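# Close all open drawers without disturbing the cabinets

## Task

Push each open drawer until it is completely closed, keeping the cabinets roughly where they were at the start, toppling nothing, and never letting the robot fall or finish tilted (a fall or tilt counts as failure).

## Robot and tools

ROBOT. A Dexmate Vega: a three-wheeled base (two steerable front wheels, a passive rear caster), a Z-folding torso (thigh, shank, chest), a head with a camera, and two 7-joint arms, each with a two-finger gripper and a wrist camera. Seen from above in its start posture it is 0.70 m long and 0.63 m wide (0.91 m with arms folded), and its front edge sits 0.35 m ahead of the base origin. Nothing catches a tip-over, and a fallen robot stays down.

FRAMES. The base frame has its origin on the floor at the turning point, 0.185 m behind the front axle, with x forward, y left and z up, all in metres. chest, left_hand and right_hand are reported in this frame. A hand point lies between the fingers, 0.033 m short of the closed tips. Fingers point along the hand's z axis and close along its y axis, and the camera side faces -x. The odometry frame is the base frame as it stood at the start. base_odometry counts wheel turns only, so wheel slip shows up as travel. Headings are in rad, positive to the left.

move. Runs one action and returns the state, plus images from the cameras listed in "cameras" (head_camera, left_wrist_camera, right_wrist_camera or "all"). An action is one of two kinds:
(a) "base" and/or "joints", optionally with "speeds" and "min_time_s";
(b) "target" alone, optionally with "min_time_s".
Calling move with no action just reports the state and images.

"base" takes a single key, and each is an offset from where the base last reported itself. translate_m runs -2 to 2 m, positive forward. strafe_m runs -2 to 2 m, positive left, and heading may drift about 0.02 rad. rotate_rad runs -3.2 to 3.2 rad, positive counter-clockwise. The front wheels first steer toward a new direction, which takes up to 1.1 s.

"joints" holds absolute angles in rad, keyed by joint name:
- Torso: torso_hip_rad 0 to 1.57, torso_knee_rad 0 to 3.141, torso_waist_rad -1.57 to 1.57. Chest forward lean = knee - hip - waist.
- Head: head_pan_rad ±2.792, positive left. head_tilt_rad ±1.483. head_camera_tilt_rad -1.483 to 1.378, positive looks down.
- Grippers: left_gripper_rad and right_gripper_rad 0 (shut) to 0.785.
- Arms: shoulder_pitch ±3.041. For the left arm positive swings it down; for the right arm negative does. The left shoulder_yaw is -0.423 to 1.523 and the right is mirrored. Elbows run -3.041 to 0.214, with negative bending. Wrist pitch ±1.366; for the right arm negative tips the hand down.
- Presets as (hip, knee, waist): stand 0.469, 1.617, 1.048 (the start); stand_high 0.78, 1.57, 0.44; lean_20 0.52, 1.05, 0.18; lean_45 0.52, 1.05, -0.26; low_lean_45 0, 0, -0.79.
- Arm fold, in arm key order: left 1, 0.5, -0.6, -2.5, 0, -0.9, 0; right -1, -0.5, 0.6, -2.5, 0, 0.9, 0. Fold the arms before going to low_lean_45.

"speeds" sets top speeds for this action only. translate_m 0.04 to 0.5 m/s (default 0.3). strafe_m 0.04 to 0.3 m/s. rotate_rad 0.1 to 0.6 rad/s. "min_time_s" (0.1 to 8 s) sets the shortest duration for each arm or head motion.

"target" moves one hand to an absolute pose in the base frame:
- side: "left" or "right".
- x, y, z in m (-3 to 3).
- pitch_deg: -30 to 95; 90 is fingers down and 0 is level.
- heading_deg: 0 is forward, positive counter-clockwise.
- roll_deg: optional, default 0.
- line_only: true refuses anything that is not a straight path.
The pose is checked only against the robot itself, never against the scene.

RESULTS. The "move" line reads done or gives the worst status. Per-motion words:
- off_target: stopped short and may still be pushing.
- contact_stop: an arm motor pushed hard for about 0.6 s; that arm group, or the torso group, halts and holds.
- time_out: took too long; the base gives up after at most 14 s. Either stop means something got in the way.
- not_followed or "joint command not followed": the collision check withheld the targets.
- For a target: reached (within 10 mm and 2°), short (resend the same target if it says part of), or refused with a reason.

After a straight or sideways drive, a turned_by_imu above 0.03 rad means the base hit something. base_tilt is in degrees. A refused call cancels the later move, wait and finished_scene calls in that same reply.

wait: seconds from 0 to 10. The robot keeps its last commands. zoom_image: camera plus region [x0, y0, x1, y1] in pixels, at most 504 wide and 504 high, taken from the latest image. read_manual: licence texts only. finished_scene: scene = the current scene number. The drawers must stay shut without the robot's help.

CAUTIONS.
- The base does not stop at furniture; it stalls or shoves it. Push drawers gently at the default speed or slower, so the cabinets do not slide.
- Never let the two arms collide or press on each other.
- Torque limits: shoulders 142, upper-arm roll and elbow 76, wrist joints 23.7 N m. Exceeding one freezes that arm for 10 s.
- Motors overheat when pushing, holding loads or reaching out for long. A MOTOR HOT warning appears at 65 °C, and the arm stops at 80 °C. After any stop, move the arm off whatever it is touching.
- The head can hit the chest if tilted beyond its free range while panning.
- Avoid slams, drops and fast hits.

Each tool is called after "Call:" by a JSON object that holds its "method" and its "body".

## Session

Call:
{"method": "move", "body": {"joints": {"head_pan_rad": 0.0, "head_tilt_rad": -0.1, "head_camera_tilt_rad": 0.3}, "cameras": ["head_camera"]}}

Call:
{"method": "move", "body": {"joints": {"head_pan_rad": 1.5}, "cameras": ["head_camera"]}}

Call:
{"method": "move", "body": {"joints": {"head_pan_rad": 2.6}, "cameras": ["head_camera"]}}

Call:
{"method": "move", "body": {"joints": {"head_pan_rad": -1.5}, "cameras": ["head_camera"]}}

Call:
{"method": "move", "body": {"joints": {"head_pan_rad": -2.6}, "cameras": ["head_camera"]}}

Scene clock: 0.83 s.
Joint torques (N m): left_arm=[3.07 -1.87 1.22 -5.86 -0.45 -2.2 0.33] | right_arm=[-2.98 1.4 -0.72 -4.16 -0.07 1.36 0.11]
Motor temperatures (°C): left_arm=[27 30 30 30 34 38 35] | right_arm=[30 28 30 31 34 35 35]
move: done
base_odometry: x=+0.000 y=+0.000 heading=+0.000
turned_by_wheels: +0.000
turned_by_imu: +0.000
base_tilt: forward=+0.7 right=-0.1
base_status: not commanded
joint_positions: torso_hip_rad=+0.469 torso_knee_rad=+1.617 torso_waist_rad=+1.048 left_shoulder_pitch_rad=+2.199 left_shoulder_yaw_rad=+0.001 left_upper_arm_roll_rad=-0.010 left_elbow_rad=-1.084 left_forearm_roll_rad=+0.015 left_wrist_pitch_rad=-0.506 left_wrist_yaw_rad=-0.016 left_gripper_rad=+0.005 right_shoulder_pitch_rad=-2.184 right_shoulder_yaw_rad=+0.007 right_upper_arm_roll_rad=+0.010 right_elbow_rad=-1.115 right_forearm_roll_rad=+0.008 right_wrist_pitch_rad=+0.481 right_wrist_yaw_rad=-0.008 right_gripper_rad=+0.005 head_pan_rad=+0.000 head_tilt_rad=-0.100 head_camera_tilt_rad=+0.300
joint_status: all done
chest: x=-0.0111 y=+0.0000 z=+1.4155 quat_wxyz=(+0.999, +0.000, +0.050, +0.000) (m; base frame)
left_hand: x=+0.1693 y=+0.2286 z=+0.6219 quat_wxyz=(+0.417, +0.009, +0.909, -0.003) pitch_deg=+40.7 heading_deg=-1.0 roll_deg=+0.2 back=up (m; base frame)
right_hand: x=+0.1910 y=-0.2367 z=+0.6284 quat_wxyz=(+0.427, +0.011, +0.904, -0.007) pitch_deg=+39.4 heading_deg=-1.6 roll_deg=-0.2 back=up (m; base frame)
pictures: head_camera
Images, in order (width x height): head_camera 896x560.

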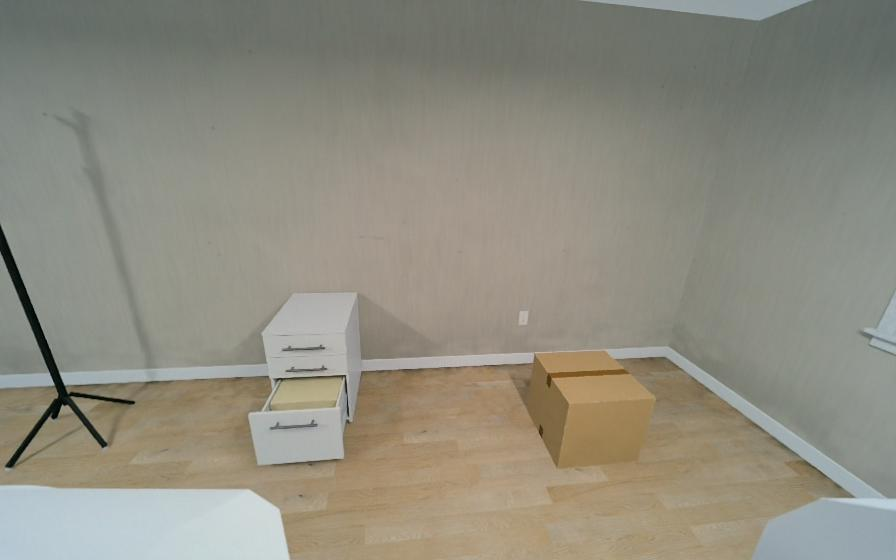

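Scene clock: 2.50 s.
Joint torques (N m): left_arm=[4.37 -0.09 -0.48 -6.12 -0.67 -2.41 0.04] | right_arm=[-3.2 0.8 -0.81 -4.19 -0.01 1.96 0]
move: done
base_odometry: x=+0.000 y=+0.000 heading=+0.000
turned_by_wheels: +0.000
turned_by_imu: +0.000
base_tilt: forward=+0.6 right=-0.1
base_status: not commanded
joint_positions: torso_hip_rad=+0.469 torso_knee_rad=+1.617 torso_waist_rad=+1.048 left_shoulder_pitch_rad=+2.199 left_shoulder_yaw_rad=+0.001 left_upper_arm_roll_rad=-0.010 left_elbow_rad=-1.084 left_forearm_roll_rad=+0.015 left_wrist_pitch_rad=-0.506 left_wrist_yaw_rad=-0.016 left_gripper_rad=+0.005 right_shoulder_pitch_rad=-2.184 right_shoulder_yaw_rad=+0.007 right_upper_arm_roll_rad=+0.010 right_elbow_rad=-1.115 right_forearm_roll_rad=+0.008 right_wrist_pitch_rad=+0.481 right_wrist_yaw_rad=-0.008 right_gripper_rad=+0.005 head_pan_rad=+1.500 head_tilt_rad=-0.100 head_camera_tilt_rad=+0.300
joint_status: all done
chest: x=-0.0111 y=+0.0000 z=+1.4155 quat_wxyz=(+0.999, +0.000, +0.050, +0.000) (m; base frame)
left_hand: x=+0.1693 y=+0.2286 z=+0.6219 quat_wxyz=(+0.417, +0.009, +0.909, -0.003) pitch_deg=+40.7 heading_deg=-1.0 roll_deg=+0.2 back=up (m; base frame)
right_hand: x=+0.1910 y=-0.2367 z=+0.6284 quat_wxyz=(+0.427, +0.011, +0.904, -0.007) pitch_deg=+39.4 heading_deg=-1.6 roll_deg=-0.2 back=up (m; base frame)
pictures: head_camera
Images, in order (width x height): head_camera 896x560.

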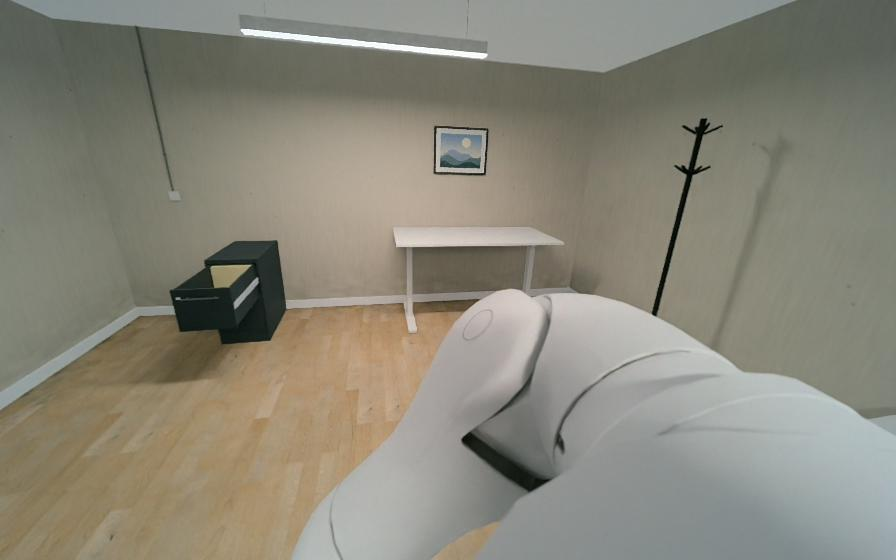

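Scene clock: 3.90 s.
Joint torques (N m): left_arm=[6.29 -0.18 0.72 -5.99 0.28 -2.11 -0.19] | right_arm=[-3.19 -1.17 -0.72 -3.74 -0.07 1.8 -0.02]
move: done
base_odometry: x=+0.000 y=+0.000 heading=+0.000
turned_by_wheels: +0.000
turned_by_imu: +0.000
base_tilt: forward=+0.6 right=-0.1
base_status: not commanded
joint_positions: torso_hip_rad=+0.469 torso_knee_rad=+1.617 torso_waist_rad=+1.048 left_shoulder_pitch_rad=+2.199 left_shoulder_yaw_rad=+0.001 left_upper_arm_roll_rad=-0.010 left_elbow_rad=-1.084 left_forearm_roll_rad=+0.015 left_wrist_pitch_rad=-0.506 left_wrist_yaw_rad=-0.016 left_gripper_rad=+0.005 right_shoulder_pitch_rad=-2.184 right_shoulder_yaw_rad=+0.007 right_upper_arm_roll_rad=+0.010 right_elbow_rad=-1.115 right_forearm_roll_rad=+0.008 right_wrist_pitch_rad=+0.481 right_wrist_yaw_rad=-0.008 right_gripper_rad=+0.005 head_pan_rad=+2.600 head_tilt_rad=-0.100 head_camera_tilt_rad=+0.300
joint_status: all done
chest: x=-0.0111 y=+0.0000 z=+1.4155 quat_wxyz=(+0.999, +0.000, +0.050, +0.000) (m; base frame)
left_hand: x=+0.1693 y=+0.2286 z=+0.6219 quat_wxyz=(+0.417, +0.009, +0.909, -0.003) pitch_deg=+40.7 heading_deg=-1.0 roll_deg=+0.2 back=up (m; base frame)
right_hand: x=+0.1910 y=-0.2367 z=+0.6284 quat_wxyz=(+0.427, +0.011, +0.904, -0.007) pitch_deg=+39.4 heading_deg=-1.6 roll_deg=-0.2 back=up (m; base frame)
pictures: head_camera
Images, in order (width x height): head_camera 896x560.

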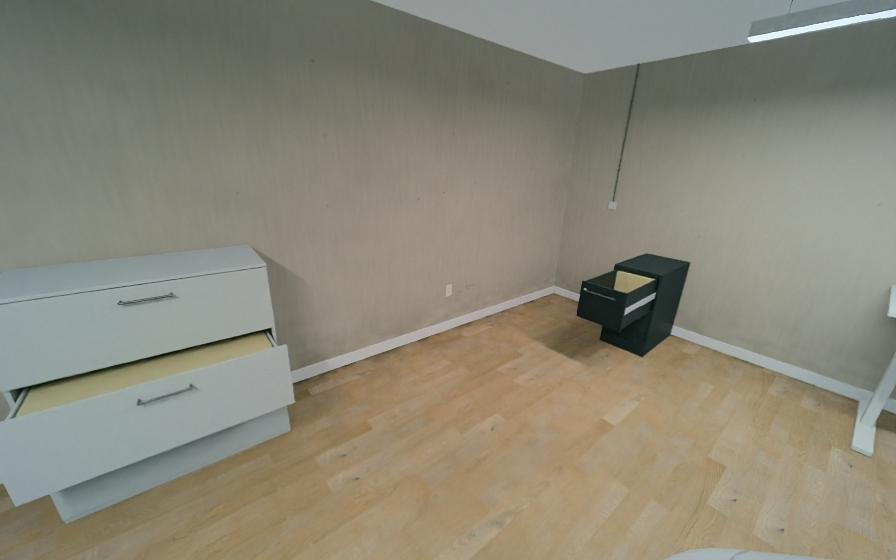

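Scene clock: 7.30 s.
Joint torques (N m): left_arm=[7.67 -0.76 -1.34 -5.97 -0.03 -1.89 -0.24] | right_arm=[-3.03 0.28 -0.68 -4.18 -0.06 1.12 -0.12]
move: done
base_odometry: x=+0.000 y=+0.000 heading=+0.000
turned_by_wheels: +0.000
turned_by_imu: +0.001
base_tilt: forward=+0.6 right=-0.1
base_status: not commanded
joint_positions: torso_hip_rad=+0.469 torso_knee_rad=+1.617 torso_waist_rad=+1.048 left_shoulder_pitch_rad=+2.199 left_shoulder_yaw_rad=+0.001 left_upper_arm_roll_rad=-0.010 left_elbow_rad=-1.084 left_forearm_roll_rad=+0.015 left_wrist_pitch_rad=-0.506 left_wrist_yaw_rad=-0.016 left_gripper_rad=+0.005 right_shoulder_pitch_rad=-2.184 right_shoulder_yaw_rad=+0.007 right_upper_arm_roll_rad=+0.010 right_elbow_rad=-1.115 right_forearm_roll_rad=+0.008 right_wrist_pitch_rad=+0.481 right_wrist_yaw_rad=-0.008 right_gripper_rad=+0.005 head_pan_rad=-1.500 head_tilt_rad=-0.100 head_camera_tilt_rad=+0.300
joint_status: all done
chest: x=-0.0111 y=+0.0000 z=+1.4155 quat_wxyz=(+0.999, +0.000, +0.050, +0.000) (m; base frame)
left_hand: x=+0.1693 y=+0.2286 z=+0.6219 quat_wxyz=(+0.417, +0.009, +0.909, -0.003) pitch_deg=+40.7 heading_deg=-1.0 roll_deg=+0.2 back=up (m; base frame)
right_hand: x=+0.1910 y=-0.2367 z=+0.6284 quat_wxyz=(+0.427, +0.011, +0.904, -0.007) pitch_deg=+39.4 heading_deg=-1.6 roll_deg=-0.2 back=up (m; base frame)
pictures: head_camera
Images, in order (width x height): head_camera 896x560.

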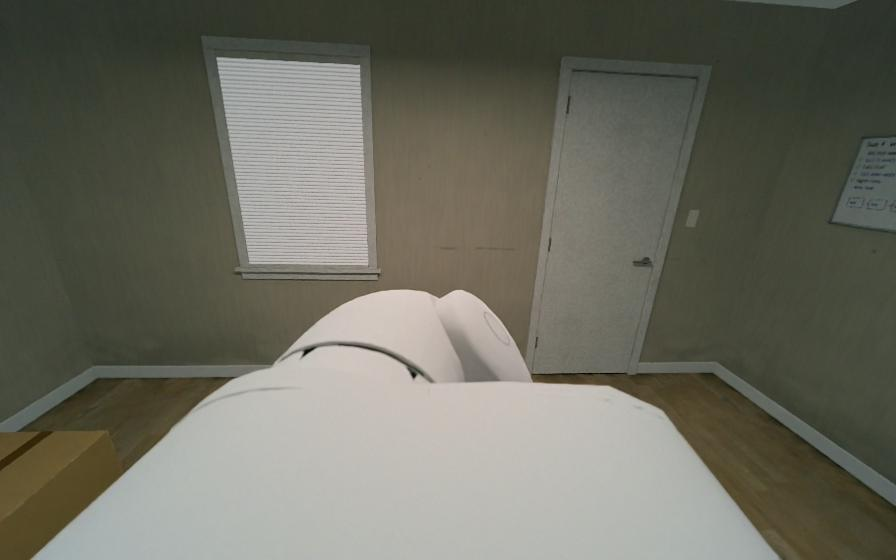

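Scene clock: 8.70 s.
Joint torques (N m): left_arm=[6.5 1.7 0.88 -7.49 0.34 -2.55 -0.34] | right_arm=[-2.8 0.94 -0.45 -4.29 -0.12 2.19 0.07]
move: done
base_odometry: x=+0.000 y=+0.000 heading=+0.000
turned_by_wheels: +0.000
turned_by_imu: +0.000
base_tilt: forward=+0.6 right=-0.1
base_status: not commanded
joint_positions: torso_hip_rad=+0.469 torso_knee_rad=+1.617 torso_waist_rad=+1.048 left_shoulder_pitch_rad=+2.199 left_shoulder_yaw_rad=+0.001 left_upper_arm_roll_rad=-0.010 left_elbow_rad=-1.084 left_forearm_roll_rad=+0.015 left_wrist_pitch_rad=-0.506 left_wrist_yaw_rad=-0.016 left_gripper_rad=+0.005 right_shoulder_pitch_rad=-2.184 right_shoulder_yaw_rad=+0.007 right_upper_arm_roll_rad=+0.010 right_elbow_rad=-1.115 right_forearm_roll_rad=+0.008 right_wrist_pitch_rad=+0.481 right_wrist_yaw_rad=-0.008 right_gripper_rad=+0.005 head_pan_rad=-2.600 head_tilt_rad=-0.100 head_camera_tilt_rad=+0.300
joint_status: all done
chest: x=-0.0111 y=+0.0000 z=+1.4155 quat_wxyz=(+0.999, +0.000, +0.050, +0.000) (m; base frame)
left_hand: x=+0.1693 y=+0.2286 z=+0.6219 quat_wxyz=(+0.417, +0.009, +0.909, -0.003) pitch_deg=+40.7 heading_deg=-1.0 roll_deg=+0.2 back=up (m; base frame)
right_hand: x=+0.1910 y=-0.2367 z=+0.6284 quat_wxyz=(+0.427, +0.011, +0.904, -0.007) pitch_deg=+39.4 heading_deg=-1.6 roll_deg=-0.2 back=up (m; base frame)
pictures: head_camera
Images, in order (width x height): head_camera 896x560.

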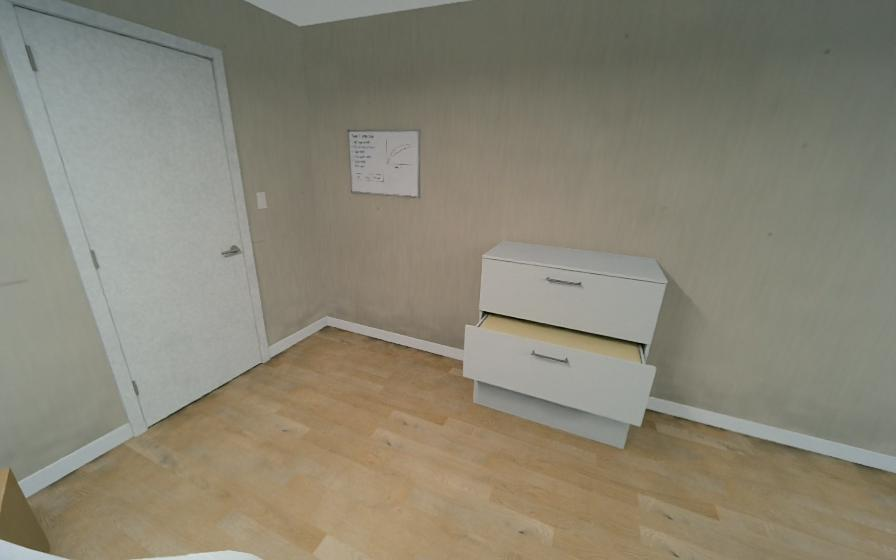

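Call:
{"method": "move", "body": {"base": {"strafe_m": 0.56}, "joints": {"torso_hip_rad": 0.0, "torso_knee_rad": 0.0, "torso_waist_rad": -0.79, "left_shoulder_pitch_rad": 0.572, "left_shoulder_yaw_rad": 0.36, "left_upper_arm_roll_rad": 0.752, "left_elbow_rad": -1.368, "left_forearm_roll_rad": -0.698, "left_wrist_pitch_rad": 0.136, "left_wrist_yaw_rad": 0.595, "right_shoulder_pitch_rad": -0.572, "right_shoulder_yaw_rad": -0.36, "right_upper_arm_roll_rad": -0.752, "right_elbow_rad": -1.368, "right_forearm_roll_rad": 0.698, "right_wrist_pitch_rad": -0.136, "right_wrist_yaw_rad": -0.595, "head_pan_rad": 0.0, "head_tilt_rad": 0.0, "head_camera_tilt_rad": -0.3}}}

Call:
{"method": "move", "body": {"base": {"rotate_rad": 0.122}, "cameras": ["head_camera"]}}

Scene clock: 74.43 s.
Joint torques (N m): left_arm=[-15.13 3.12 -3.76 -12.26 0.18 -0.95 0.83] | right_arm=[19.48 -0.64 0.27 -9.98 -0.59 1.31 -0.23]
move: done
base_odometry: x=-0.004 y=+0.559 heading=+0.008
turned_by_wheels: +0.008
turned_by_imu: +0.005
base_tilt: forward=+0.7 right=-0.1
base_status: done
joint_positions: torso_hip_rad=+0.000 torso_knee_rad=+0.000 torso_waist_rad=-0.790 left_shoulder_pitch_rad=+0.573 left_shoulder_yaw_rad=+0.360 left_upper_arm_roll_rad=+0.752 left_elbow_rad=-1.368 left_forearm_roll_rad=-0.698 left_wrist_pitch_rad=+0.136 left_wrist_yaw_rad=+0.595 left_gripper_rad=+0.005 right_shoulder_pitch_rad=-0.573 right_shoulder_yaw_rad=-0.360 right_upper_arm_roll_rad=-0.751 right_elbow_rad=-1.368 right_forearm_roll_rad=+0.698 right_wrist_pitch_rad=-0.136 right_wrist_yaw_rad=-0.595 right_gripper_rad=+0.005 head_pan_rad=+0.000 head_tilt_rad=+0.000 head_camera_tilt_rad=-0.300
joint_status: all done
chest: x=+0.0286 y=+0.0000 z=+0.8380 quat_wxyz=(+0.923, +0.000, +0.385, +0.000) (m; base frame)
left_hand: x=+0.6784 y=+0.1214 z=+0.2583 quat_wxyz=(+0.514, +0.000, +0.858, +0.000) pitch_deg=+28.1 heading_deg=+0.0 roll_deg=+0.0 back=up (m; base frame)
right_hand: x=+0.6785 y=-0.1216 z=+0.2583 quat_wxyz=(+0.514, +0.000, +0.858, +0.000) pitch_deg=+28.2 heading_deg=+0.0 roll_deg=+0.0 back=up (m; base frame)
pictures: none

Scene clock: 75.97 s.
Joint torques (N m): left_arm=[-14.8 1.26 -1.08 -13.38 -0.39 -1.3 0.53] | right_arm=[18.26 0.07 0.6 -10.74 -0.68 1.67 -0.25]
move: done
base_odometry: x=-0.004 y=+0.559 heading=+0.129
turned_by_wheels: +0.122
turned_by_imu: +0.120
base_tilt: forward=+0.7 right=-0.1
base_status: done
joint_positions: torso_hip_rad=+0.000 torso_knee_rad=+0.000 torso_waist_rad=-0.790 left_shoulder_pitch_rad=+0.572 left_shoulder_yaw_rad=+0.360 left_upper_arm_roll_rad=+0.752 left_elbow_rad=-1.368 left_forearm_roll_rad=-0.698 left_wrist_pitch_rad=+0.136 left_wrist_yaw_rad=+0.595 left_gripper_rad=+0.005 right_shoulder_pitch_rad=-0.573 right_shoulder_yaw_rad=-0.360 right_upper_arm_roll_rad=-0.752 right_elbow_rad=-1.368 right_forearm_roll_rad=+0.698 right_wrist_pitch_rad=-0.136 right_wrist_yaw_rad=-0.595 right_gripper_rad=+0.005 head_pan_rad=+0.000 head_tilt_rad=+0.000 head_camera_tilt_rad=-0.300
joint_status: not commanded
chest: x=+0.0286 y=+0.0000 z=+0.8380 quat_wxyz=(+0.923, +0.000, +0.385, +0.000) (m; base frame)
left_hand: x=+0.6787 y=+0.1214 z=+0.2586 quat_wxyz=(+0.514, +0.000, +0.858, +0.000) pitch_deg=+28.1 heading_deg=+0.0 roll_deg=+0.0 back=up (m; base frame)
right_hand: x=+0.6787 y=-0.1216 z=+0.2585 quat_wxyz=(+0.514, +0.000, +0.858, +0.000) pitch_deg=+28.1 heading_deg=+0.0 roll_deg=+0.0 back=up (m; base frame)
pictures: head_camera
Images, in order (width x height): head_camera 896x560.

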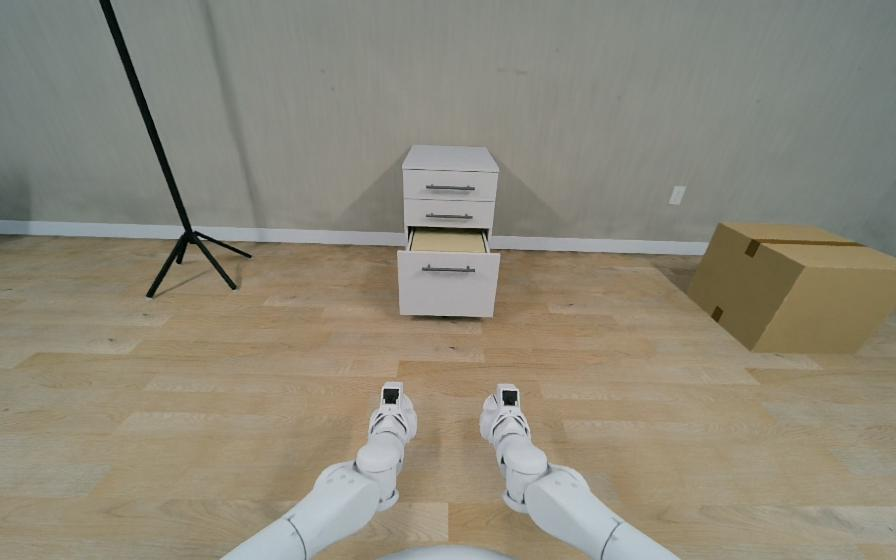

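Call:
{"method": "move", "body": {"base": {"translate_m": 0.5}, "speeds": {"translate_m": 0.3}}}

Call:
{"method": "move", "body": {"base": {"translate_m": 0.42}, "speeds": {"translate_m": 0.14}, "cameras": ["all"]}}

Scene clock: 89.87 s.
Joint torques (N m): left_arm=[-14.03 2.8 -4.34 -10.3 0.01 -1.54 0.53] | right_arm=[18.27 0.03 0.97 -10.87 -0.6 1.53 -0.15]
move: done
base_odometry: x=+0.492 y=+0.624 heading=+0.129
turned_by_wheels: +0.000
turned_by_imu: +0.000
base_tilt: forward=+0.7 right=-0.1
base_status: done
joint_positions: torso_hip_rad=+0.000 torso_knee_rad=+0.000 torso_waist_rad=-0.790 left_shoulder_pitch_rad=+0.572 left_shoulder_yaw_rad=+0.360 left_upper_arm_roll_rad=+0.752 left_elbow_rad=-1.368 left_forearm_roll_rad=-0.698 left_wrist_pitch_rad=+0.136 left_wrist_yaw_rad=+0.595 left_gripper_rad=+0.005 right_shoulder_pitch_rad=-0.572 right_shoulder_yaw_rad=-0.360 right_upper_arm_roll_rad=-0.752 right_elbow_rad=-1.368 right_forearm_roll_rad=+0.698 right_wrist_pitch_rad=-0.136 right_wrist_yaw_rad=-0.595 right_gripper_rad=+0.005 head_pan_rad=+0.000 head_tilt_rad=+0.000 head_camera_tilt_rad=-0.300
joint_status: not commanded
chest: x=+0.0286 y=+0.0000 z=+0.8380 quat_wxyz=(+0.923, +0.000, +0.385, +0.000) (m; base frame)
left_hand: x=+0.6787 y=+0.1213 z=+0.2586 quat_wxyz=(+0.514, +0.000, +0.858, +0.000) pitch_deg=+28.1 heading_deg=+0.0 roll_deg=+0.0 back=up (m; base frame)
right_hand: x=+0.6787 y=-0.1216 z=+0.2585 quat_wxyz=(+0.514, +0.000, +0.858, +0.000) pitch_deg=+28.1 heading_deg=+0.0 roll_deg=+0.0 back=up (m; base frame)
pictures: none

Scene clock: 93.73 s.
Joint torques (N m): left_arm=[-25.5 0.59 -18.34 -11.4 1.73 -3.41 -0.53] | right_arm=[20.43 0.4 9.51 -10.04 -2.71 3.79 1.91]
move: done
base_odometry: x=+0.908 y=+0.680 heading=+0.128
turned_by_wheels: -0.001
turned_by_imu: +0.000
base_tilt: forward=+0.6 right=-0.2
base_status: done
joint_positions: torso_hip_rad=+0.000 torso_knee_rad=+0.000 torso_waist_rad=-0.790 left_shoulder_pitch_rad=+0.573 left_shoulder_yaw_rad=+0.360 left_upper_arm_roll_rad=+0.753 left_elbow_rad=-1.368 left_forearm_roll_rad=-0.699 left_wrist_pitch_rad=+0.137 left_wrist_yaw_rad=+0.595 left_gripper_rad=+0.005 right_shoulder_pitch_rad=-0.573 right_shoulder_yaw_rad=-0.360 right_upper_arm_roll_rad=-0.752 right_elbow_rad=-1.368 right_forearm_roll_rad=+0.698 right_wrist_pitch_rad=-0.137 right_wrist_yaw_rad=-0.595 right_gripper_rad=+0.005 head_pan_rad=+0.000 head_tilt_rad=+0.000 head_camera_tilt_rad=-0.300
joint_status: not commanded
chest: x=+0.0285 y=+0.0000 z=+0.8380 quat_wxyz=(+0.923, +0.000, +0.385, +0.000) (m; base frame)
left_hand: x=+0.6780 y=+0.1209 z=+0.2579 quat_wxyz=(+0.513, +0.000, +0.858, +0.000) pitch_deg=+28.2 heading_deg=+0.0 roll_deg=+0.0 back=up (m; base frame)
right_hand: x=+0.6783 y=-0.1214 z=+0.2581 quat_wxyz=(+0.513, +0.000, +0.858, +0.000) pitch_deg=+28.2 heading_deg=+0.0 roll_deg=+0.0 back=up (m; base frame)
pictures: head_camera, left_wrist_camera, right_wrist_camera
Images, in order (width x height): head_camera 896x560, left_wrist_camera 672x420, right_wrist_camera 672x420.

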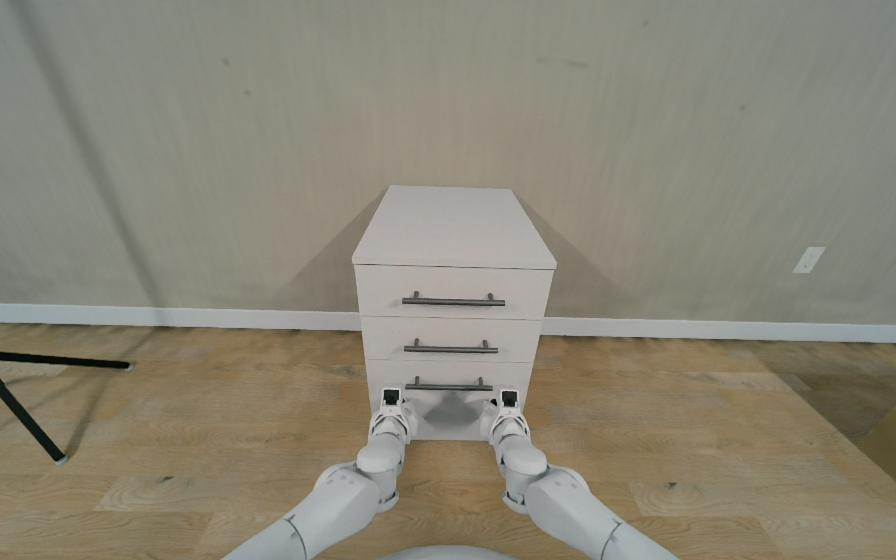

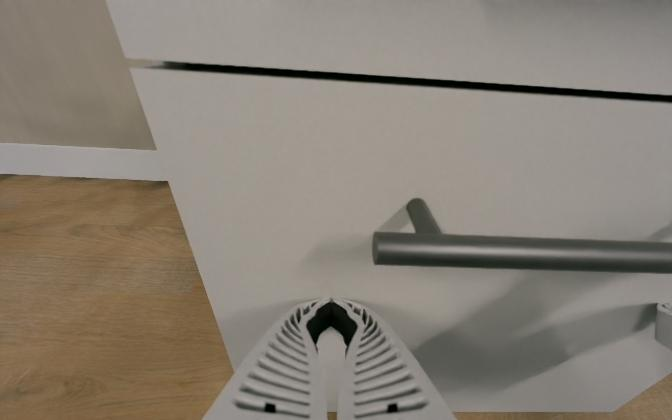

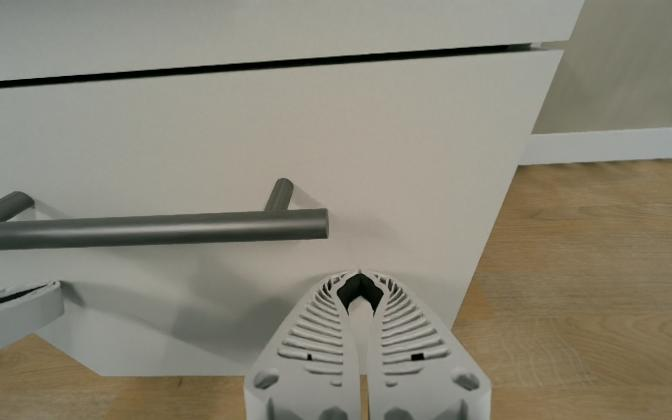

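Call:
{"method": "move", "body": {"base": {"translate_m": -1.1}, "speeds": {"translate_m": 0.45}}}

Call:
{"method": "move", "body": {"base": {"rotate_rad": 3.198}, "joints": {"torso_hip_rad": 0.1125, "torso_knee_rad": 0.405, "torso_waist_rad": -0.39, "head_camera_tilt_rad": -0.2}}}

Call:
{"method": "move", "body": {"base": {"strafe_m": 0.68}, "cameras": ["head_camera"]}}

Scene clock: 119.03 s.
Joint torques (N m): left_arm=[-15.29 -0.74 -9.12 -9.4 0.29 -2.89 -0.18] | right_arm=[16.43 -0.31 8.02 -9.7 -1.3 1.8 0.16]
move: done
base_odometry: x=-0.183 y=+0.536 heading=+0.128
turned_by_wheels: -0.001
turned_by_imu: +0.000
base_tilt: forward=+0.7 right=-0.1
base_status: done
joint_positions: torso_hip_rad=+0.000 torso_knee_rad=+0.000 torso_waist_rad=-0.790 left_shoulder_pitch_rad=+0.572 left_shoulder_yaw_rad=+0.360 left_upper_arm_roll_rad=+0.752 left_elbow_rad=-1.368 left_forearm_roll_rad=-0.698 left_wrist_pitch_rad=+0.136 left_wrist_yaw_rad=+0.595 left_gripper_rad=+0.005 right_shoulder_pitch_rad=-0.572 right_shoulder_yaw_rad=-0.360 right_upper_arm_roll_rad=-0.752 right_elbow_rad=-1.368 right_forearm_roll_rad=+0.698 right_wrist_pitch_rad=-0.136 right_wrist_yaw_rad=-0.595 right_gripper_rad=+0.005 head_pan_rad=+0.000 head_tilt_rad=+0.000 head_camera_tilt_rad=-0.300
joint_status: not commanded
chest: x=+0.0286 y=+0.0000 z=+0.8380 quat_wxyz=(+0.923, +0.000, +0.385, +0.000) (m; base frame)
left_hand: x=+0.6786 y=+0.1212 z=+0.2585 quat_wxyz=(+0.514, +0.000, +0.858, +0.000) pitch_deg=+28.1 heading_deg=+0.0 roll_deg=+0.0 back=up (m; base frame)
right_hand: x=+0.6785 y=-0.1213 z=+0.2584 quat_wxyz=(+0.514, +0.000, +0.858, +0.000) pitch_deg=+28.2 heading_deg=+0.0 roll_deg=+0.0 back=up (m; base frame)
pictures: none

Scene clock: 125.97 s.
Joint torques (N m): left_arm=[-16.29 1.59 -8.6 -12.05 0.09 -2.31 -0.31] | right_arm=[19.06 1 8.31 -9.52 -1.3 2.08 0.25]
move: done
base_odometry: x=-0.181 y=+0.536 heading=-2.953
turned_by_wheels: +3.202
turned_by_imu: +3.139
base_tilt: forward=+0.7 right=+0.0
base_status: done
joint_positions: torso_hip_rad=+0.112 torso_knee_rad=+0.405 torso_waist_rad=-0.390 left_shoulder_pitch_rad=+0.572 left_shoulder_yaw_rad=+0.360 left_upper_arm_roll_rad=+0.752 left_elbow_rad=-1.368 left_forearm_roll_rad=-0.698 left_wrist_pitch_rad=+0.136 left_wrist_yaw_rad=+0.595 left_gripper_rad=+0.005 right_shoulder_pitch_rad=-0.572 right_shoulder_yaw_rad=-0.360 right_upper_arm_roll_rad=-0.752 right_elbow_rad=-1.368 right_forearm_roll_rad=+0.698 right_wrist_pitch_rad=-0.136 right_wrist_yaw_rad=-0.595 right_gripper_rad=+0.005 head_pan_rad=+0.000 head_tilt_rad=+0.000 head_camera_tilt_rad=-0.200
joint_status: all done
chest: x=+0.0227 y=+0.0000 z=+1.0226 quat_wxyz=(+0.942, +0.000, +0.335, +0.000) (m; base frame)
left_hand: x=+0.7311 y=+0.1212 z=+0.5160 quat_wxyz=(+0.559, +0.000, +0.829, +0.000) pitch_deg=+22.0 heading_deg=+0.0 roll_deg=+0.0 back=up (m; base frame)
right_hand: x=+0.7310 y=-0.1213 z=+0.5159 quat_wxyz=(+0.559, +0.000, +0.829, +0.000) pitch_deg=+22.0 heading_deg=+0.0 roll_deg=+0.0 back=up (m; base frame)
pictures: none

Scene clock: 130.17 s.
Joint torques (N m): left_arm=[-14.55 0.66 -6.73 -10.03 0.23 -1.04 -0.26] | right_arm=[19.49 0.27 8.84 -9.68 -1.38 2.2 0.04]
move: done
base_odometry: x=-0.049 y=-0.130 heading=-2.943
turned_by_wheels: +0.010
turned_by_imu: +0.005
base_tilt: forward=+0.7 right=-0.1
base_status: done
joint_positions: torso_hip_rad=+0.112 torso_knee_rad=+0.405 torso_waist_rad=-0.390 left_shoulder_pitch_rad=+0.572 left_shoulder_yaw_rad=+0.360 left_upper_arm_roll_rad=+0.752 left_elbow_rad=-1.368 left_forearm_roll_rad=-0.698 left_wrist_pitch_rad=+0.136 left_wrist_yaw_rad=+0.595 left_gripper_rad=+0.005 right_shoulder_pitch_rad=-0.572 right_shoulder_yaw_rad=-0.360 right_upper_arm_roll_rad=-0.752 right_elbow_rad=-1.368 right_forearm_roll_rad=+0.698 right_wrist_pitch_rad=-0.136 right_wrist_yaw_rad=-0.595 right_gripper_rad=+0.005 head_pan_rad=+0.000 head_tilt_rad=+0.000 head_camera_tilt_rad=-0.200
joint_status: not commanded
chest: x=+0.0227 y=+0.0000 z=+1.0226 quat_wxyz=(+0.942, +0.000, +0.335, +0.000) (m; base frame)
left_hand: x=+0.7311 y=+0.1212 z=+0.5161 quat_wxyz=(+0.559, +0.000, +0.829, +0.000) pitch_deg=+22.0 heading_deg=+0.0 roll_deg=+0.0 back=up (m; base frame)
right_hand: x=+0.7310 y=-0.1213 z=+0.5159 quat_wxyz=(+0.559, +0.000, +0.829, +0.000) pitch_deg=+22.0 heading_deg=+0.0 roll_deg=+0.0 back=up (m; base frame)
pictures: head_camera
Images, in order (width x height): head_camera 896x560.

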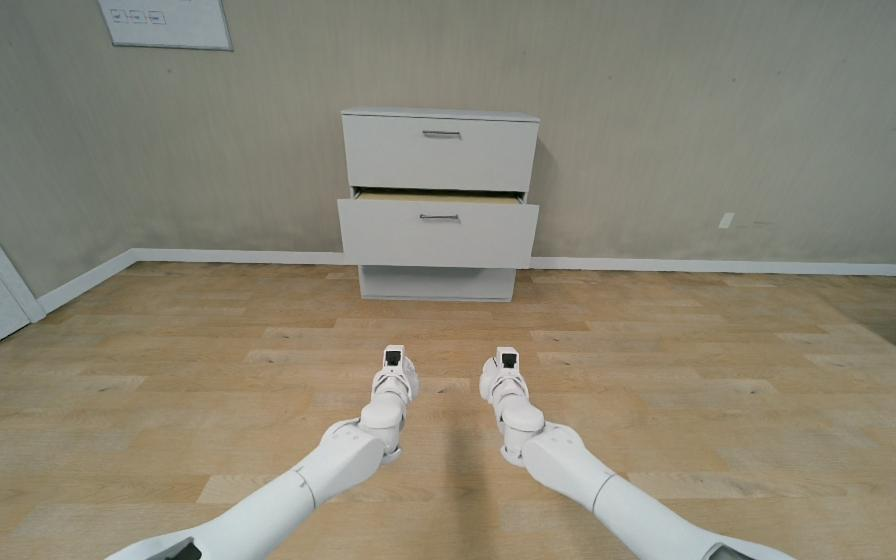

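Call:
{"method": "move", "body": {"base": {"translate_m": 0.72}, "speeds": {"translate_m": 0.35}}}

Call:
{"method": "move", "body": {"base": {"translate_m": 0.32}, "speeds": {"translate_m": 0.14}, "cameras": ["all"]}}

Scene clock: 143.37 s.
Joint torques (N m): left_arm=[-18.08 0.05 -10.81 -13.43 0.38 -2.73 -0.78] | right_arm=[19.48 0.29 8.72 -9.27 -1.33 2.24 0.08]
move: done
base_odometry: x=-0.754 y=-0.274 heading=-2.943
turned_by_wheels: +0.000
turned_by_imu: +0.000
base_tilt: forward=+0.7 right=+0.0
base_status: done
joint_positions: torso_hip_rad=+0.112 torso_knee_rad=+0.405 torso_waist_rad=-0.390 left_shoulder_pitch_rad=+0.572 left_shoulder_yaw_rad=+0.360 left_upper_arm_roll_rad=+0.752 left_elbow_rad=-1.368 left_forearm_roll_rad=-0.698 left_wrist_pitch_rad=+0.136 left_wrist_yaw_rad=+0.595 left_gripper_rad=+0.005 right_shoulder_pitch_rad=-0.572 right_shoulder_yaw_rad=-0.360 right_upper_arm_roll_rad=-0.752 right_elbow_rad=-1.368 right_forearm_roll_rad=+0.698 right_wrist_pitch_rad=-0.136 right_wrist_yaw_rad=-0.595 right_gripper_rad=+0.005 head_pan_rad=+0.000 head_tilt_rad=+0.000 head_camera_tilt_rad=-0.200
joint_status: not commanded
chest: x=+0.0227 y=+0.0000 z=+1.0226 quat_wxyz=(+0.942, +0.000, +0.335, +0.000) (m; base frame)
left_hand: x=+0.7311 y=+0.1212 z=+0.5161 quat_wxyz=(+0.559, +0.000, +0.829, +0.000) pitch_deg=+22.0 heading_deg=+0.0 roll_deg=+0.0 back=up (m; base frame)
right_hand: x=+0.7310 y=-0.1213 z=+0.5159 quat_wxyz=(+0.559, +0.000, +0.829, +0.000) pitch_deg=+22.0 heading_deg=+0.0 roll_deg=+0.0 back=up (m; base frame)
pictures: none

Scene clock: 146.40 s.
Joint torques (N m): left_arm=[-17.95 1.36 -8.75 -10.4 0.75 -2.9 -0.49] | right_arm=[19.42 0.15 8.76 -8.87 -1.4 2.07 0.28]
move: done
base_odometry: x=-1.068 y=-0.337 heading=-2.944
turned_by_wheels: +0.000
turned_by_imu: +0.000
base_tilt: forward=+0.8 right=-0.1
base_status: done
joint_positions: torso_hip_rad=+0.112 torso_knee_rad=+0.405 torso_waist_rad=-0.390 left_shoulder_pitch_rad=+0.572 left_shoulder_yaw_rad=+0.360 left_upper_arm_roll_rad=+0.752 left_elbow_rad=-1.368 left_forearm_roll_rad=-0.698 left_wrist_pitch_rad=+0.136 left_wrist_yaw_rad=+0.595 left_gripper_rad=+0.005 right_shoulder_pitch_rad=-0.572 right_shoulder_yaw_rad=-0.360 right_upper_arm_roll_rad=-0.752 right_elbow_rad=-1.368 right_forearm_roll_rad=+0.698 right_wrist_pitch_rad=-0.136 right_wrist_yaw_rad=-0.595 right_gripper_rad=+0.005 head_pan_rad=+0.000 head_tilt_rad=+0.000 head_camera_tilt_rad=-0.200
joint_status: not commanded
chest: x=+0.0226 y=+0.0000 z=+1.0226 quat_wxyz=(+0.942, +0.000, +0.335, +0.000) (m; base frame)
left_hand: x=+0.7310 y=+0.1212 z=+0.5161 quat_wxyz=(+0.559, +0.000, +0.829, +0.000) pitch_deg=+22.0 heading_deg=+0.0 roll_deg=+0.0 back=up (m; base frame)
right_hand: x=+0.7310 y=-0.1213 z=+0.5161 quat_wxyz=(+0.559, +0.000, +0.829, +0.000) pitch_deg=+22.0 heading_deg=+0.0 roll_deg=+0.0 back=up (m; base frame)
pictures: head_camera, left_wrist_camera, right_wrist_camera
Images, in order (width x height): head_camera 896x560, left_wrist_camera 672x420, right_wrist_camera 672x420.

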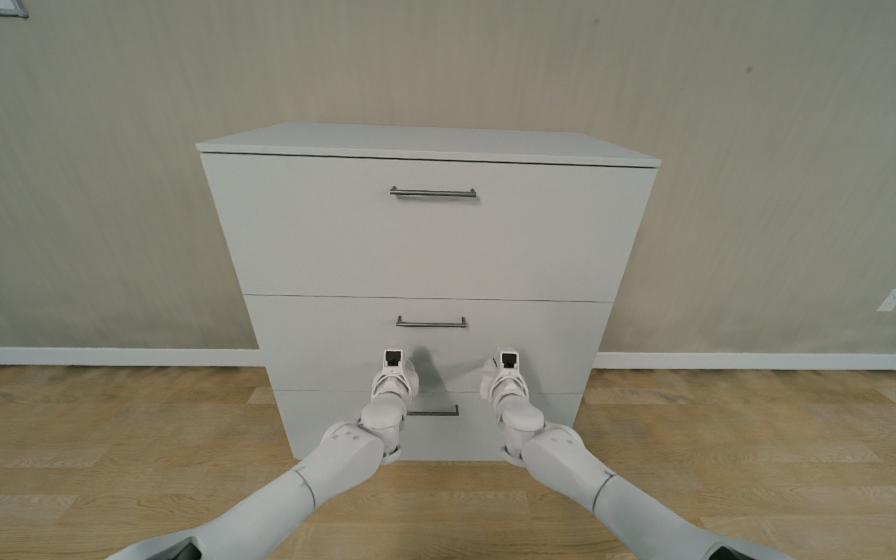

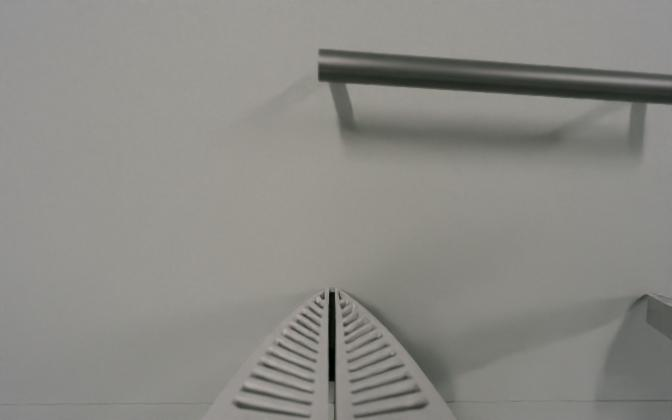

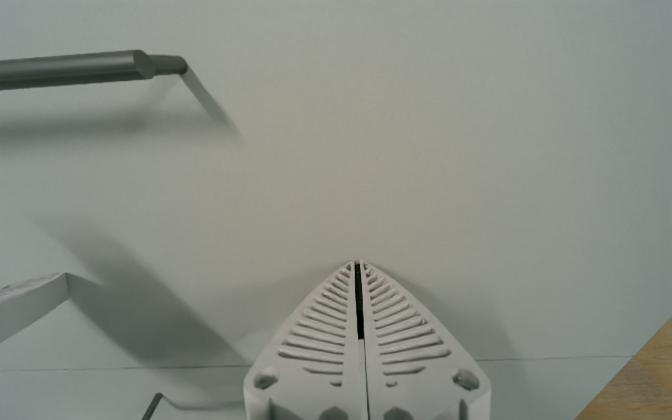

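Call:
{"method": "move", "body": {"base": {"translate_m": 0.035}, "speeds": {"translate_m": 0.1}, "cameras": ["left_wrist_camera", "right_wrist_camera"]}}

Scene clock: 150.97 s.
Joint torques (N m): left_arm=[-43.74 0.11 -29.31 -11.61 2.47 -7.69 -1.6] | right_arm=[35.15 -0.65 20.29 -9.5 -5.17 6.5 1.17]
move: done
base_odometry: x=-1.102 y=-0.344 heading=-2.944
turned_by_wheels: -0.001
turned_by_imu: -0.001
base_tilt: forward=+0.6 right=-0.1
base_status: done
joint_positions: torso_hip_rad=+0.113 torso_knee_rad=+0.405 torso_waist_rad=-0.390 left_shoulder_pitch_rad=+0.574 left_shoulder_yaw_rad=+0.360 left_upper_arm_roll_rad=+0.753 left_elbow_rad=-1.368 left_forearm_roll_rad=-0.699 left_wrist_pitch_rad=+0.138 left_wrist_yaw_rad=+0.595 left_gripper_rad=+0.005 right_shoulder_pitch_rad=-0.573 right_shoulder_yaw_rad=-0.360 right_upper_arm_roll_rad=-0.753 right_elbow_rad=-1.368 right_forearm_roll_rad=+0.699 right_wrist_pitch_rad=-0.138 right_wrist_yaw_rad=-0.595 right_gripper_rad=+0.005 head_pan_rad=+0.000 head_tilt_rad=+0.000 head_camera_tilt_rad=-0.200
joint_status: not commanded
chest: x=+0.0220 y=+0.0000 z=+1.0227 quat_wxyz=(+0.942, +0.000, +0.334, +0.000) (m; base frame)
left_hand: x=+0.7295 y=+0.1207 z=+0.5149 quat_wxyz=(+0.558, +0.001, +0.830, +0.000) pitch_deg=+22.2 heading_deg=+0.0 roll_deg=+0.0 back=up (m; base frame)
right_hand: x=+0.7299 y=-0.1209 z=+0.5154 quat_wxyz=(+0.558, +0.000, +0.830, +0.000) pitch_deg=+22.1 heading_deg=+0.0 roll_deg=+0.0 back=up (m; base frame)
pictures: left_wrist_camera, right_wrist_camera
Images, in order (width x height): left_wrist_camera 672x420, right_wrist_camera 672x420.

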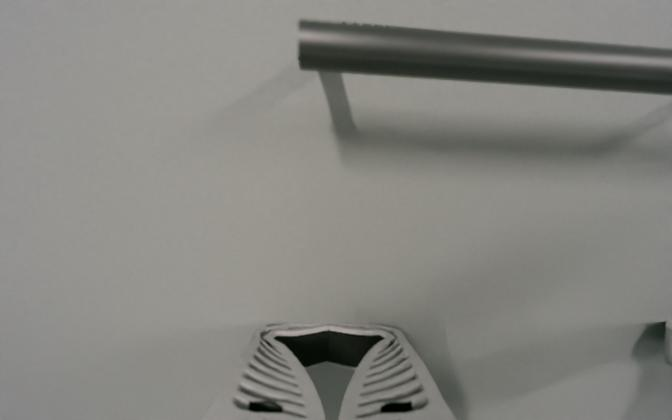

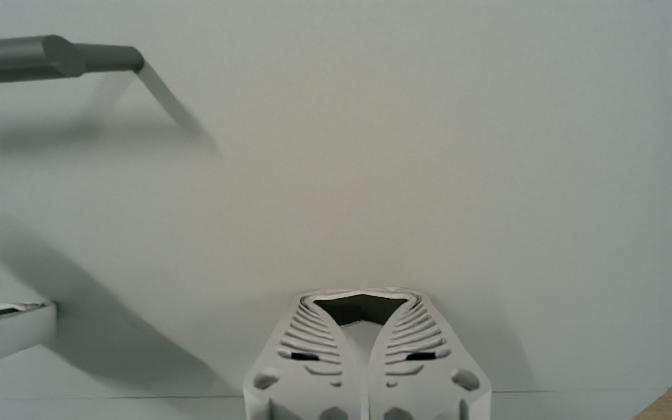

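Call:
{"method": "move", "body": {"base": {"translate_m": -0.22}}}

Call:
{"method": "move", "body": {"base": {"rotate_rad": -1.58}}}

Call:
{"method": "move", "body": {"base": {"strafe_m": 0.25}}}

Call:
{"method": "move", "body": {"base": {"translate_m": 1.65}, "speeds": {"translate_m": 0.45}, "cameras": ["head_camera"]}}

Scene clock: 163.93 s.
Joint torques (N m): left_arm=[-17.15 0.87 -8.06 -10.88 0.64 -1.66 -0.46] | right_arm=[19.45 -0.33 9.02 -9.51 -1.41 2.18 0.19]
Motor temperatures (°C): left_arm=[33 30 33 31 34 42 35] | right_arm=[34 28 32 33 35 38 35]
move: done
base_odometry: x=-0.886 y=-0.301 heading=-2.945
turned_by_wheels: +0.000
turned_by_imu: +0.001
base_tilt: forward=+0.7 right=-0.1
base_status: done
joint_positions: torso_hip_rad=+0.112 torso_knee_rad=+0.405 torso_waist_rad=-0.390 left_shoulder_pitch_rad=+0.572 left_shoulder_yaw_rad=+0.360 left_upper_arm_roll_rad=+0.752 left_elbow_rad=-1.368 left_forearm_roll_rad=-0.698 left_wrist_pitch_rad=+0.136 left_wrist_yaw_rad=+0.595 left_gripper_rad=+0.005 right_shoulder_pitch_rad=-0.572 right_shoulder_yaw_rad=-0.360 right_upper_arm_roll_rad=-0.752 right_elbow_rad=-1.368 right_forearm_roll_rad=+0.698 right_wrist_pitch_rad=-0.136 right_wrist_yaw_rad=-0.595 right_gripper_rad=+0.005 head_pan_rad=+0.000 head_tilt_rad=+0.000 head_camera_tilt_rad=-0.200
joint_status: not commanded
chest: x=+0.0226 y=+0.0000 z=+1.0226 quat_wxyz=(+0.942, +0.000, +0.335, +0.000) (m; base frame)
left_hand: x=+0.7310 y=+0.1212 z=+0.5162 quat_wxyz=(+0.559, +0.000, +0.829, +0.000) pitch_deg=+22.0 heading_deg=+0.0 roll_deg=+0.0 back=up (m; base frame)
right_hand: x=+0.7310 y=-0.1213 z=+0.5161 quat_wxyz=(+0.559, +0.000, +0.829, +0.000) pitch_deg=+22.0 heading_deg=+0.0 roll_deg=+0.0 back=up (m; base frame)
pictures: none

Scene clock: 168.17 s.
Joint torques (N m): left_arm=[-15.25 1.17 -9.57 -10.9 0.13 -2.02 -0.31] | right_arm=[19.05 0.56 8.81 -8.53 -1.42 2.43 0.04]
move: done
base_odometry: x=-0.888 y=-0.301 heading=+1.756
turned_by_wheels: -1.582
turned_by_imu: -1.552
base_tilt: forward=+0.7 right=-0.1
base_status: done
joint_positions: torso_hip_rad=+0.112 torso_knee_rad=+0.405 torso_waist_rad=-0.390 left_shoulder_pitch_rad=+0.572 left_shoulder_yaw_rad=+0.360 left_upper_arm_roll_rad=+0.752 left_elbow_rad=-1.368 left_forearm_roll_rad=-0.698 left_wrist_pitch_rad=+0.136 left_wrist_yaw_rad=+0.595 left_gripper_rad=+0.005 right_shoulder_pitch_rad=-0.572 right_shoulder_yaw_rad=-0.360 right_upper_arm_roll_rad=-0.752 right_elbow_rad=-1.368 right_forearm_roll_rad=+0.698 right_wrist_pitch_rad=-0.136 right_wrist_yaw_rad=-0.595 right_gripper_rad=+0.005 head_pan_rad=+0.000 head_tilt_rad=+0.000 head_camera_tilt_rad=-0.200
joint_status: not commanded
chest: x=+0.0226 y=+0.0000 z=+1.0226 quat_wxyz=(+0.942, +0.000, +0.335, +0.000) (m; base frame)
left_hand: x=+0.7310 y=+0.1212 z=+0.5162 quat_wxyz=(+0.559, +0.000, +0.829, +0.000) pitch_deg=+22.0 heading_deg=+0.0 roll_deg=+0.0 back=up (m; base frame)
right_hand: x=+0.7310 y=-0.1213 z=+0.5161 quat_wxyz=(+0.559, +0.000, +0.829, +0.000) pitch_deg=+22.0 heading_deg=+0.0 roll_deg=+0.0 back=up (m; base frame)
pictures: none

Scene clock: 170.93 s.
Joint torques (N m): left_arm=[-18.38 -0.57 -7.7 -11.02 -0.18 -1.54 -0.49] | right_arm=[19.32 0.71 8.96 -9.53 -1.35 2.22 0.19]
move: done
base_odometry: x=-1.132 y=-0.348 heading=+1.760
turned_by_wheels: +0.004
turned_by_imu: +0.002
base_tilt: forward=+0.6 right=+0.0
base_status: done
joint_positions: torso_hip_rad=+0.112 torso_knee_rad=+0.405 torso_waist_rad=-0.390 left_shoulder_pitch_rad=+0.572 left_shoulder_yaw_rad=+0.360 left_upper_arm_roll_rad=+0.752 left_elbow_rad=-1.368 left_forearm_roll_rad=-0.698 left_wrist_pitch_rad=+0.136 left_wrist_yaw_rad=+0.595 left_gripper_rad=+0.005 right_shoulder_pitch_rad=-0.572 right_shoulder_yaw_rad=-0.360 right_upper_arm_roll_rad=-0.752 right_elbow_rad=-1.368 right_forearm_roll_rad=+0.698 right_wrist_pitch_rad=-0.136 right_wrist_yaw_rad=-0.595 right_gripper_rad=+0.005 head_pan_rad=+0.000 head_tilt_rad=+0.000 head_camera_tilt_rad=-0.200
joint_status: not commanded
chest: x=+0.0226 y=+0.0000 z=+1.0226 quat_wxyz=(+0.942, +0.000, +0.335, +0.000) (m; base frame)
left_hand: x=+0.7310 y=+0.1212 z=+0.5162 quat_wxyz=(+0.559, +0.000, +0.829, +0.000) pitch_deg=+22.0 heading_deg=+0.0 roll_deg=+0.0 back=up (m; base frame)
right_hand: x=+0.7310 y=-0.1213 z=+0.5161 quat_wxyz=(+0.559, +0.000, +0.829, +0.000) pitch_deg=+22.0 heading_deg=+0.0 roll_deg=+0.0 back=up (m; base frame)
pictures: none

Scene clock: 177.20 s.
Joint torques (N m): left_arm=[-15.87 -1.32 -9.76 -9.08 0.24 -2.74 -0.58] | right_arm=[19.48 0.12 8.59 -9.14 -1.37 2.28 0.19]
move: done
base_odometry: x=-1.447 y=+1.272 heading=+1.759
turned_by_wheels: +0.000
turned_by_imu: +0.000
base_tilt: forward=+0.7 right=+0.0
base_status: done
joint_positions: torso_hip_rad=+0.112 torso_knee_rad=+0.405 torso_waist_rad=-0.390 left_shoulder_pitch_rad=+0.572 left_shoulder_yaw_rad=+0.360 left_upper_arm_roll_rad=+0.752 left_elbow_rad=-1.368 left_forearm_roll_rad=-0.698 left_wrist_pitch_rad=+0.136 left_wrist_yaw_rad=+0.595 left_gripper_rad=+0.005 right_shoulder_pitch_rad=-0.572 right_shoulder_yaw_rad=-0.360 right_upper_arm_roll_rad=-0.752 right_elbow_rad=-1.368 right_forearm_roll_rad=+0.698 right_wrist_pitch_rad=-0.136 right_wrist_yaw_rad=-0.595 right_gripper_rad=+0.005 head_pan_rad=+0.000 head_tilt_rad=+0.000 head_camera_tilt_rad=-0.200
joint_status: not commanded
chest: x=+0.0227 y=+0.0000 z=+1.0226 quat_wxyz=(+0.942, +0.000, +0.335, +0.000) (m; base frame)
left_hand: x=+0.7311 y=+0.1212 z=+0.5162 quat_wxyz=(+0.559, +0.000, +0.829, +0.000) pitch_deg=+22.0 heading_deg=+0.0 roll_deg=+0.0 back=up (m; base frame)
right_hand: x=+0.7310 y=-0.1213 z=+0.5160 quat_wxyz=(+0.559, +0.000, +0.829, +0.000) pitch_deg=+22.0 heading_deg=+0.0 roll_deg=+0.0 back=up (m; base frame)
pictures: head_camera
Images, in order (width x height): head_camera 896x560.

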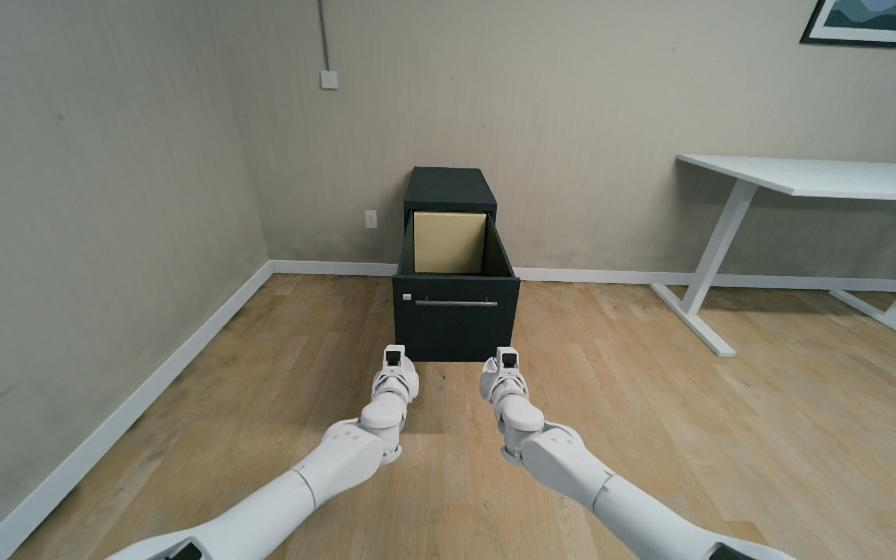

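Call:
{"method": "move", "body": {"base": {"translate_m": 0.57}, "speeds": {"translate_m": 0.15}, "cameras": ["all"]}}

Scene clock: 197.70 s.
Joint torques (N m): left_arm=[-16.07 0.55 -7.34 -12.08 0.23 -2.02 -0.66] | right_arm=[18.76 0.27 8.78 -9.18 -1.38 1.83 0.07]
move: done
base_odometry: x=-1.555 y=+1.831 heading=+1.759
turned_by_wheels: +0.000
turned_by_imu: +0.001
base_tilt: forward=+0.6 right=-0.1
base_status: done
joint_positions: torso_hip_rad=+0.112 torso_knee_rad=+0.405 torso_waist_rad=-0.390 left_shoulder_pitch_rad=+0.572 left_shoulder_yaw_rad=+0.360 left_upper_arm_roll_rad=+0.752 left_elbow_rad=-1.368 left_forearm_roll_rad=-0.698 left_wrist_pitch_rad=+0.136 left_wrist_yaw_rad=+0.595 left_gripper_rad=+0.005 right_shoulder_pitch_rad=-0.572 right_shoulder_yaw_rad=-0.360 right_upper_arm_roll_rad=-0.752 right_elbow_rad=-1.368 right_forearm_roll_rad=+0.698 right_wrist_pitch_rad=-0.136 right_wrist_yaw_rad=-0.595 right_gripper_rad=+0.005 head_pan_rad=+0.000 head_tilt_rad=+0.000 head_camera_tilt_rad=-0.200
joint_status: not commanded
chest: x=+0.0227 y=+0.0000 z=+1.0226 quat_wxyz=(+0.942, +0.000, +0.335, +0.000) (m; base frame)
left_hand: x=+0.7310 y=+0.1212 z=+0.5162 quat_wxyz=(+0.559, +0.000, +0.829, +0.000) pitch_deg=+22.0 heading_deg=+0.0 roll_deg=+0.0 back=up (m; base frame)
right_hand: x=+0.7310 y=-0.1213 z=+0.5160 quat_wxyz=(+0.559, +0.000, +0.829, +0.000) pitch_deg=+22.0 heading_deg=+0.0 roll_deg=+0.0 back=up (m; base frame)
pictures: head_camera, left_wrist_camera, right_wrist_camera
Images, in order (width x height): head_camera 896x560, left_wrist_camera 672x420, right_wrist_camera 672x420.

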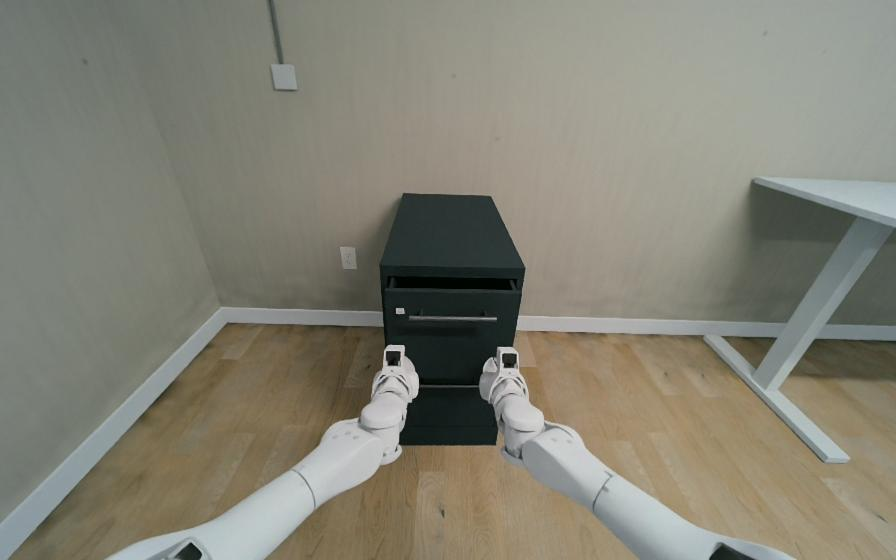

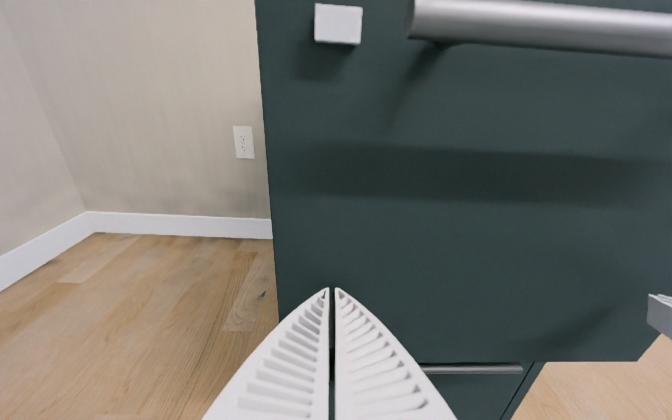

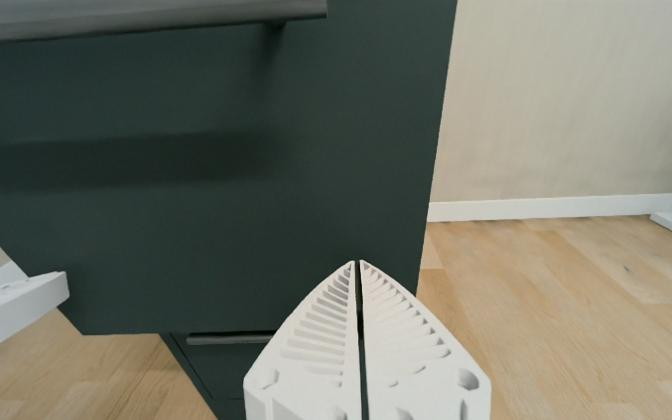

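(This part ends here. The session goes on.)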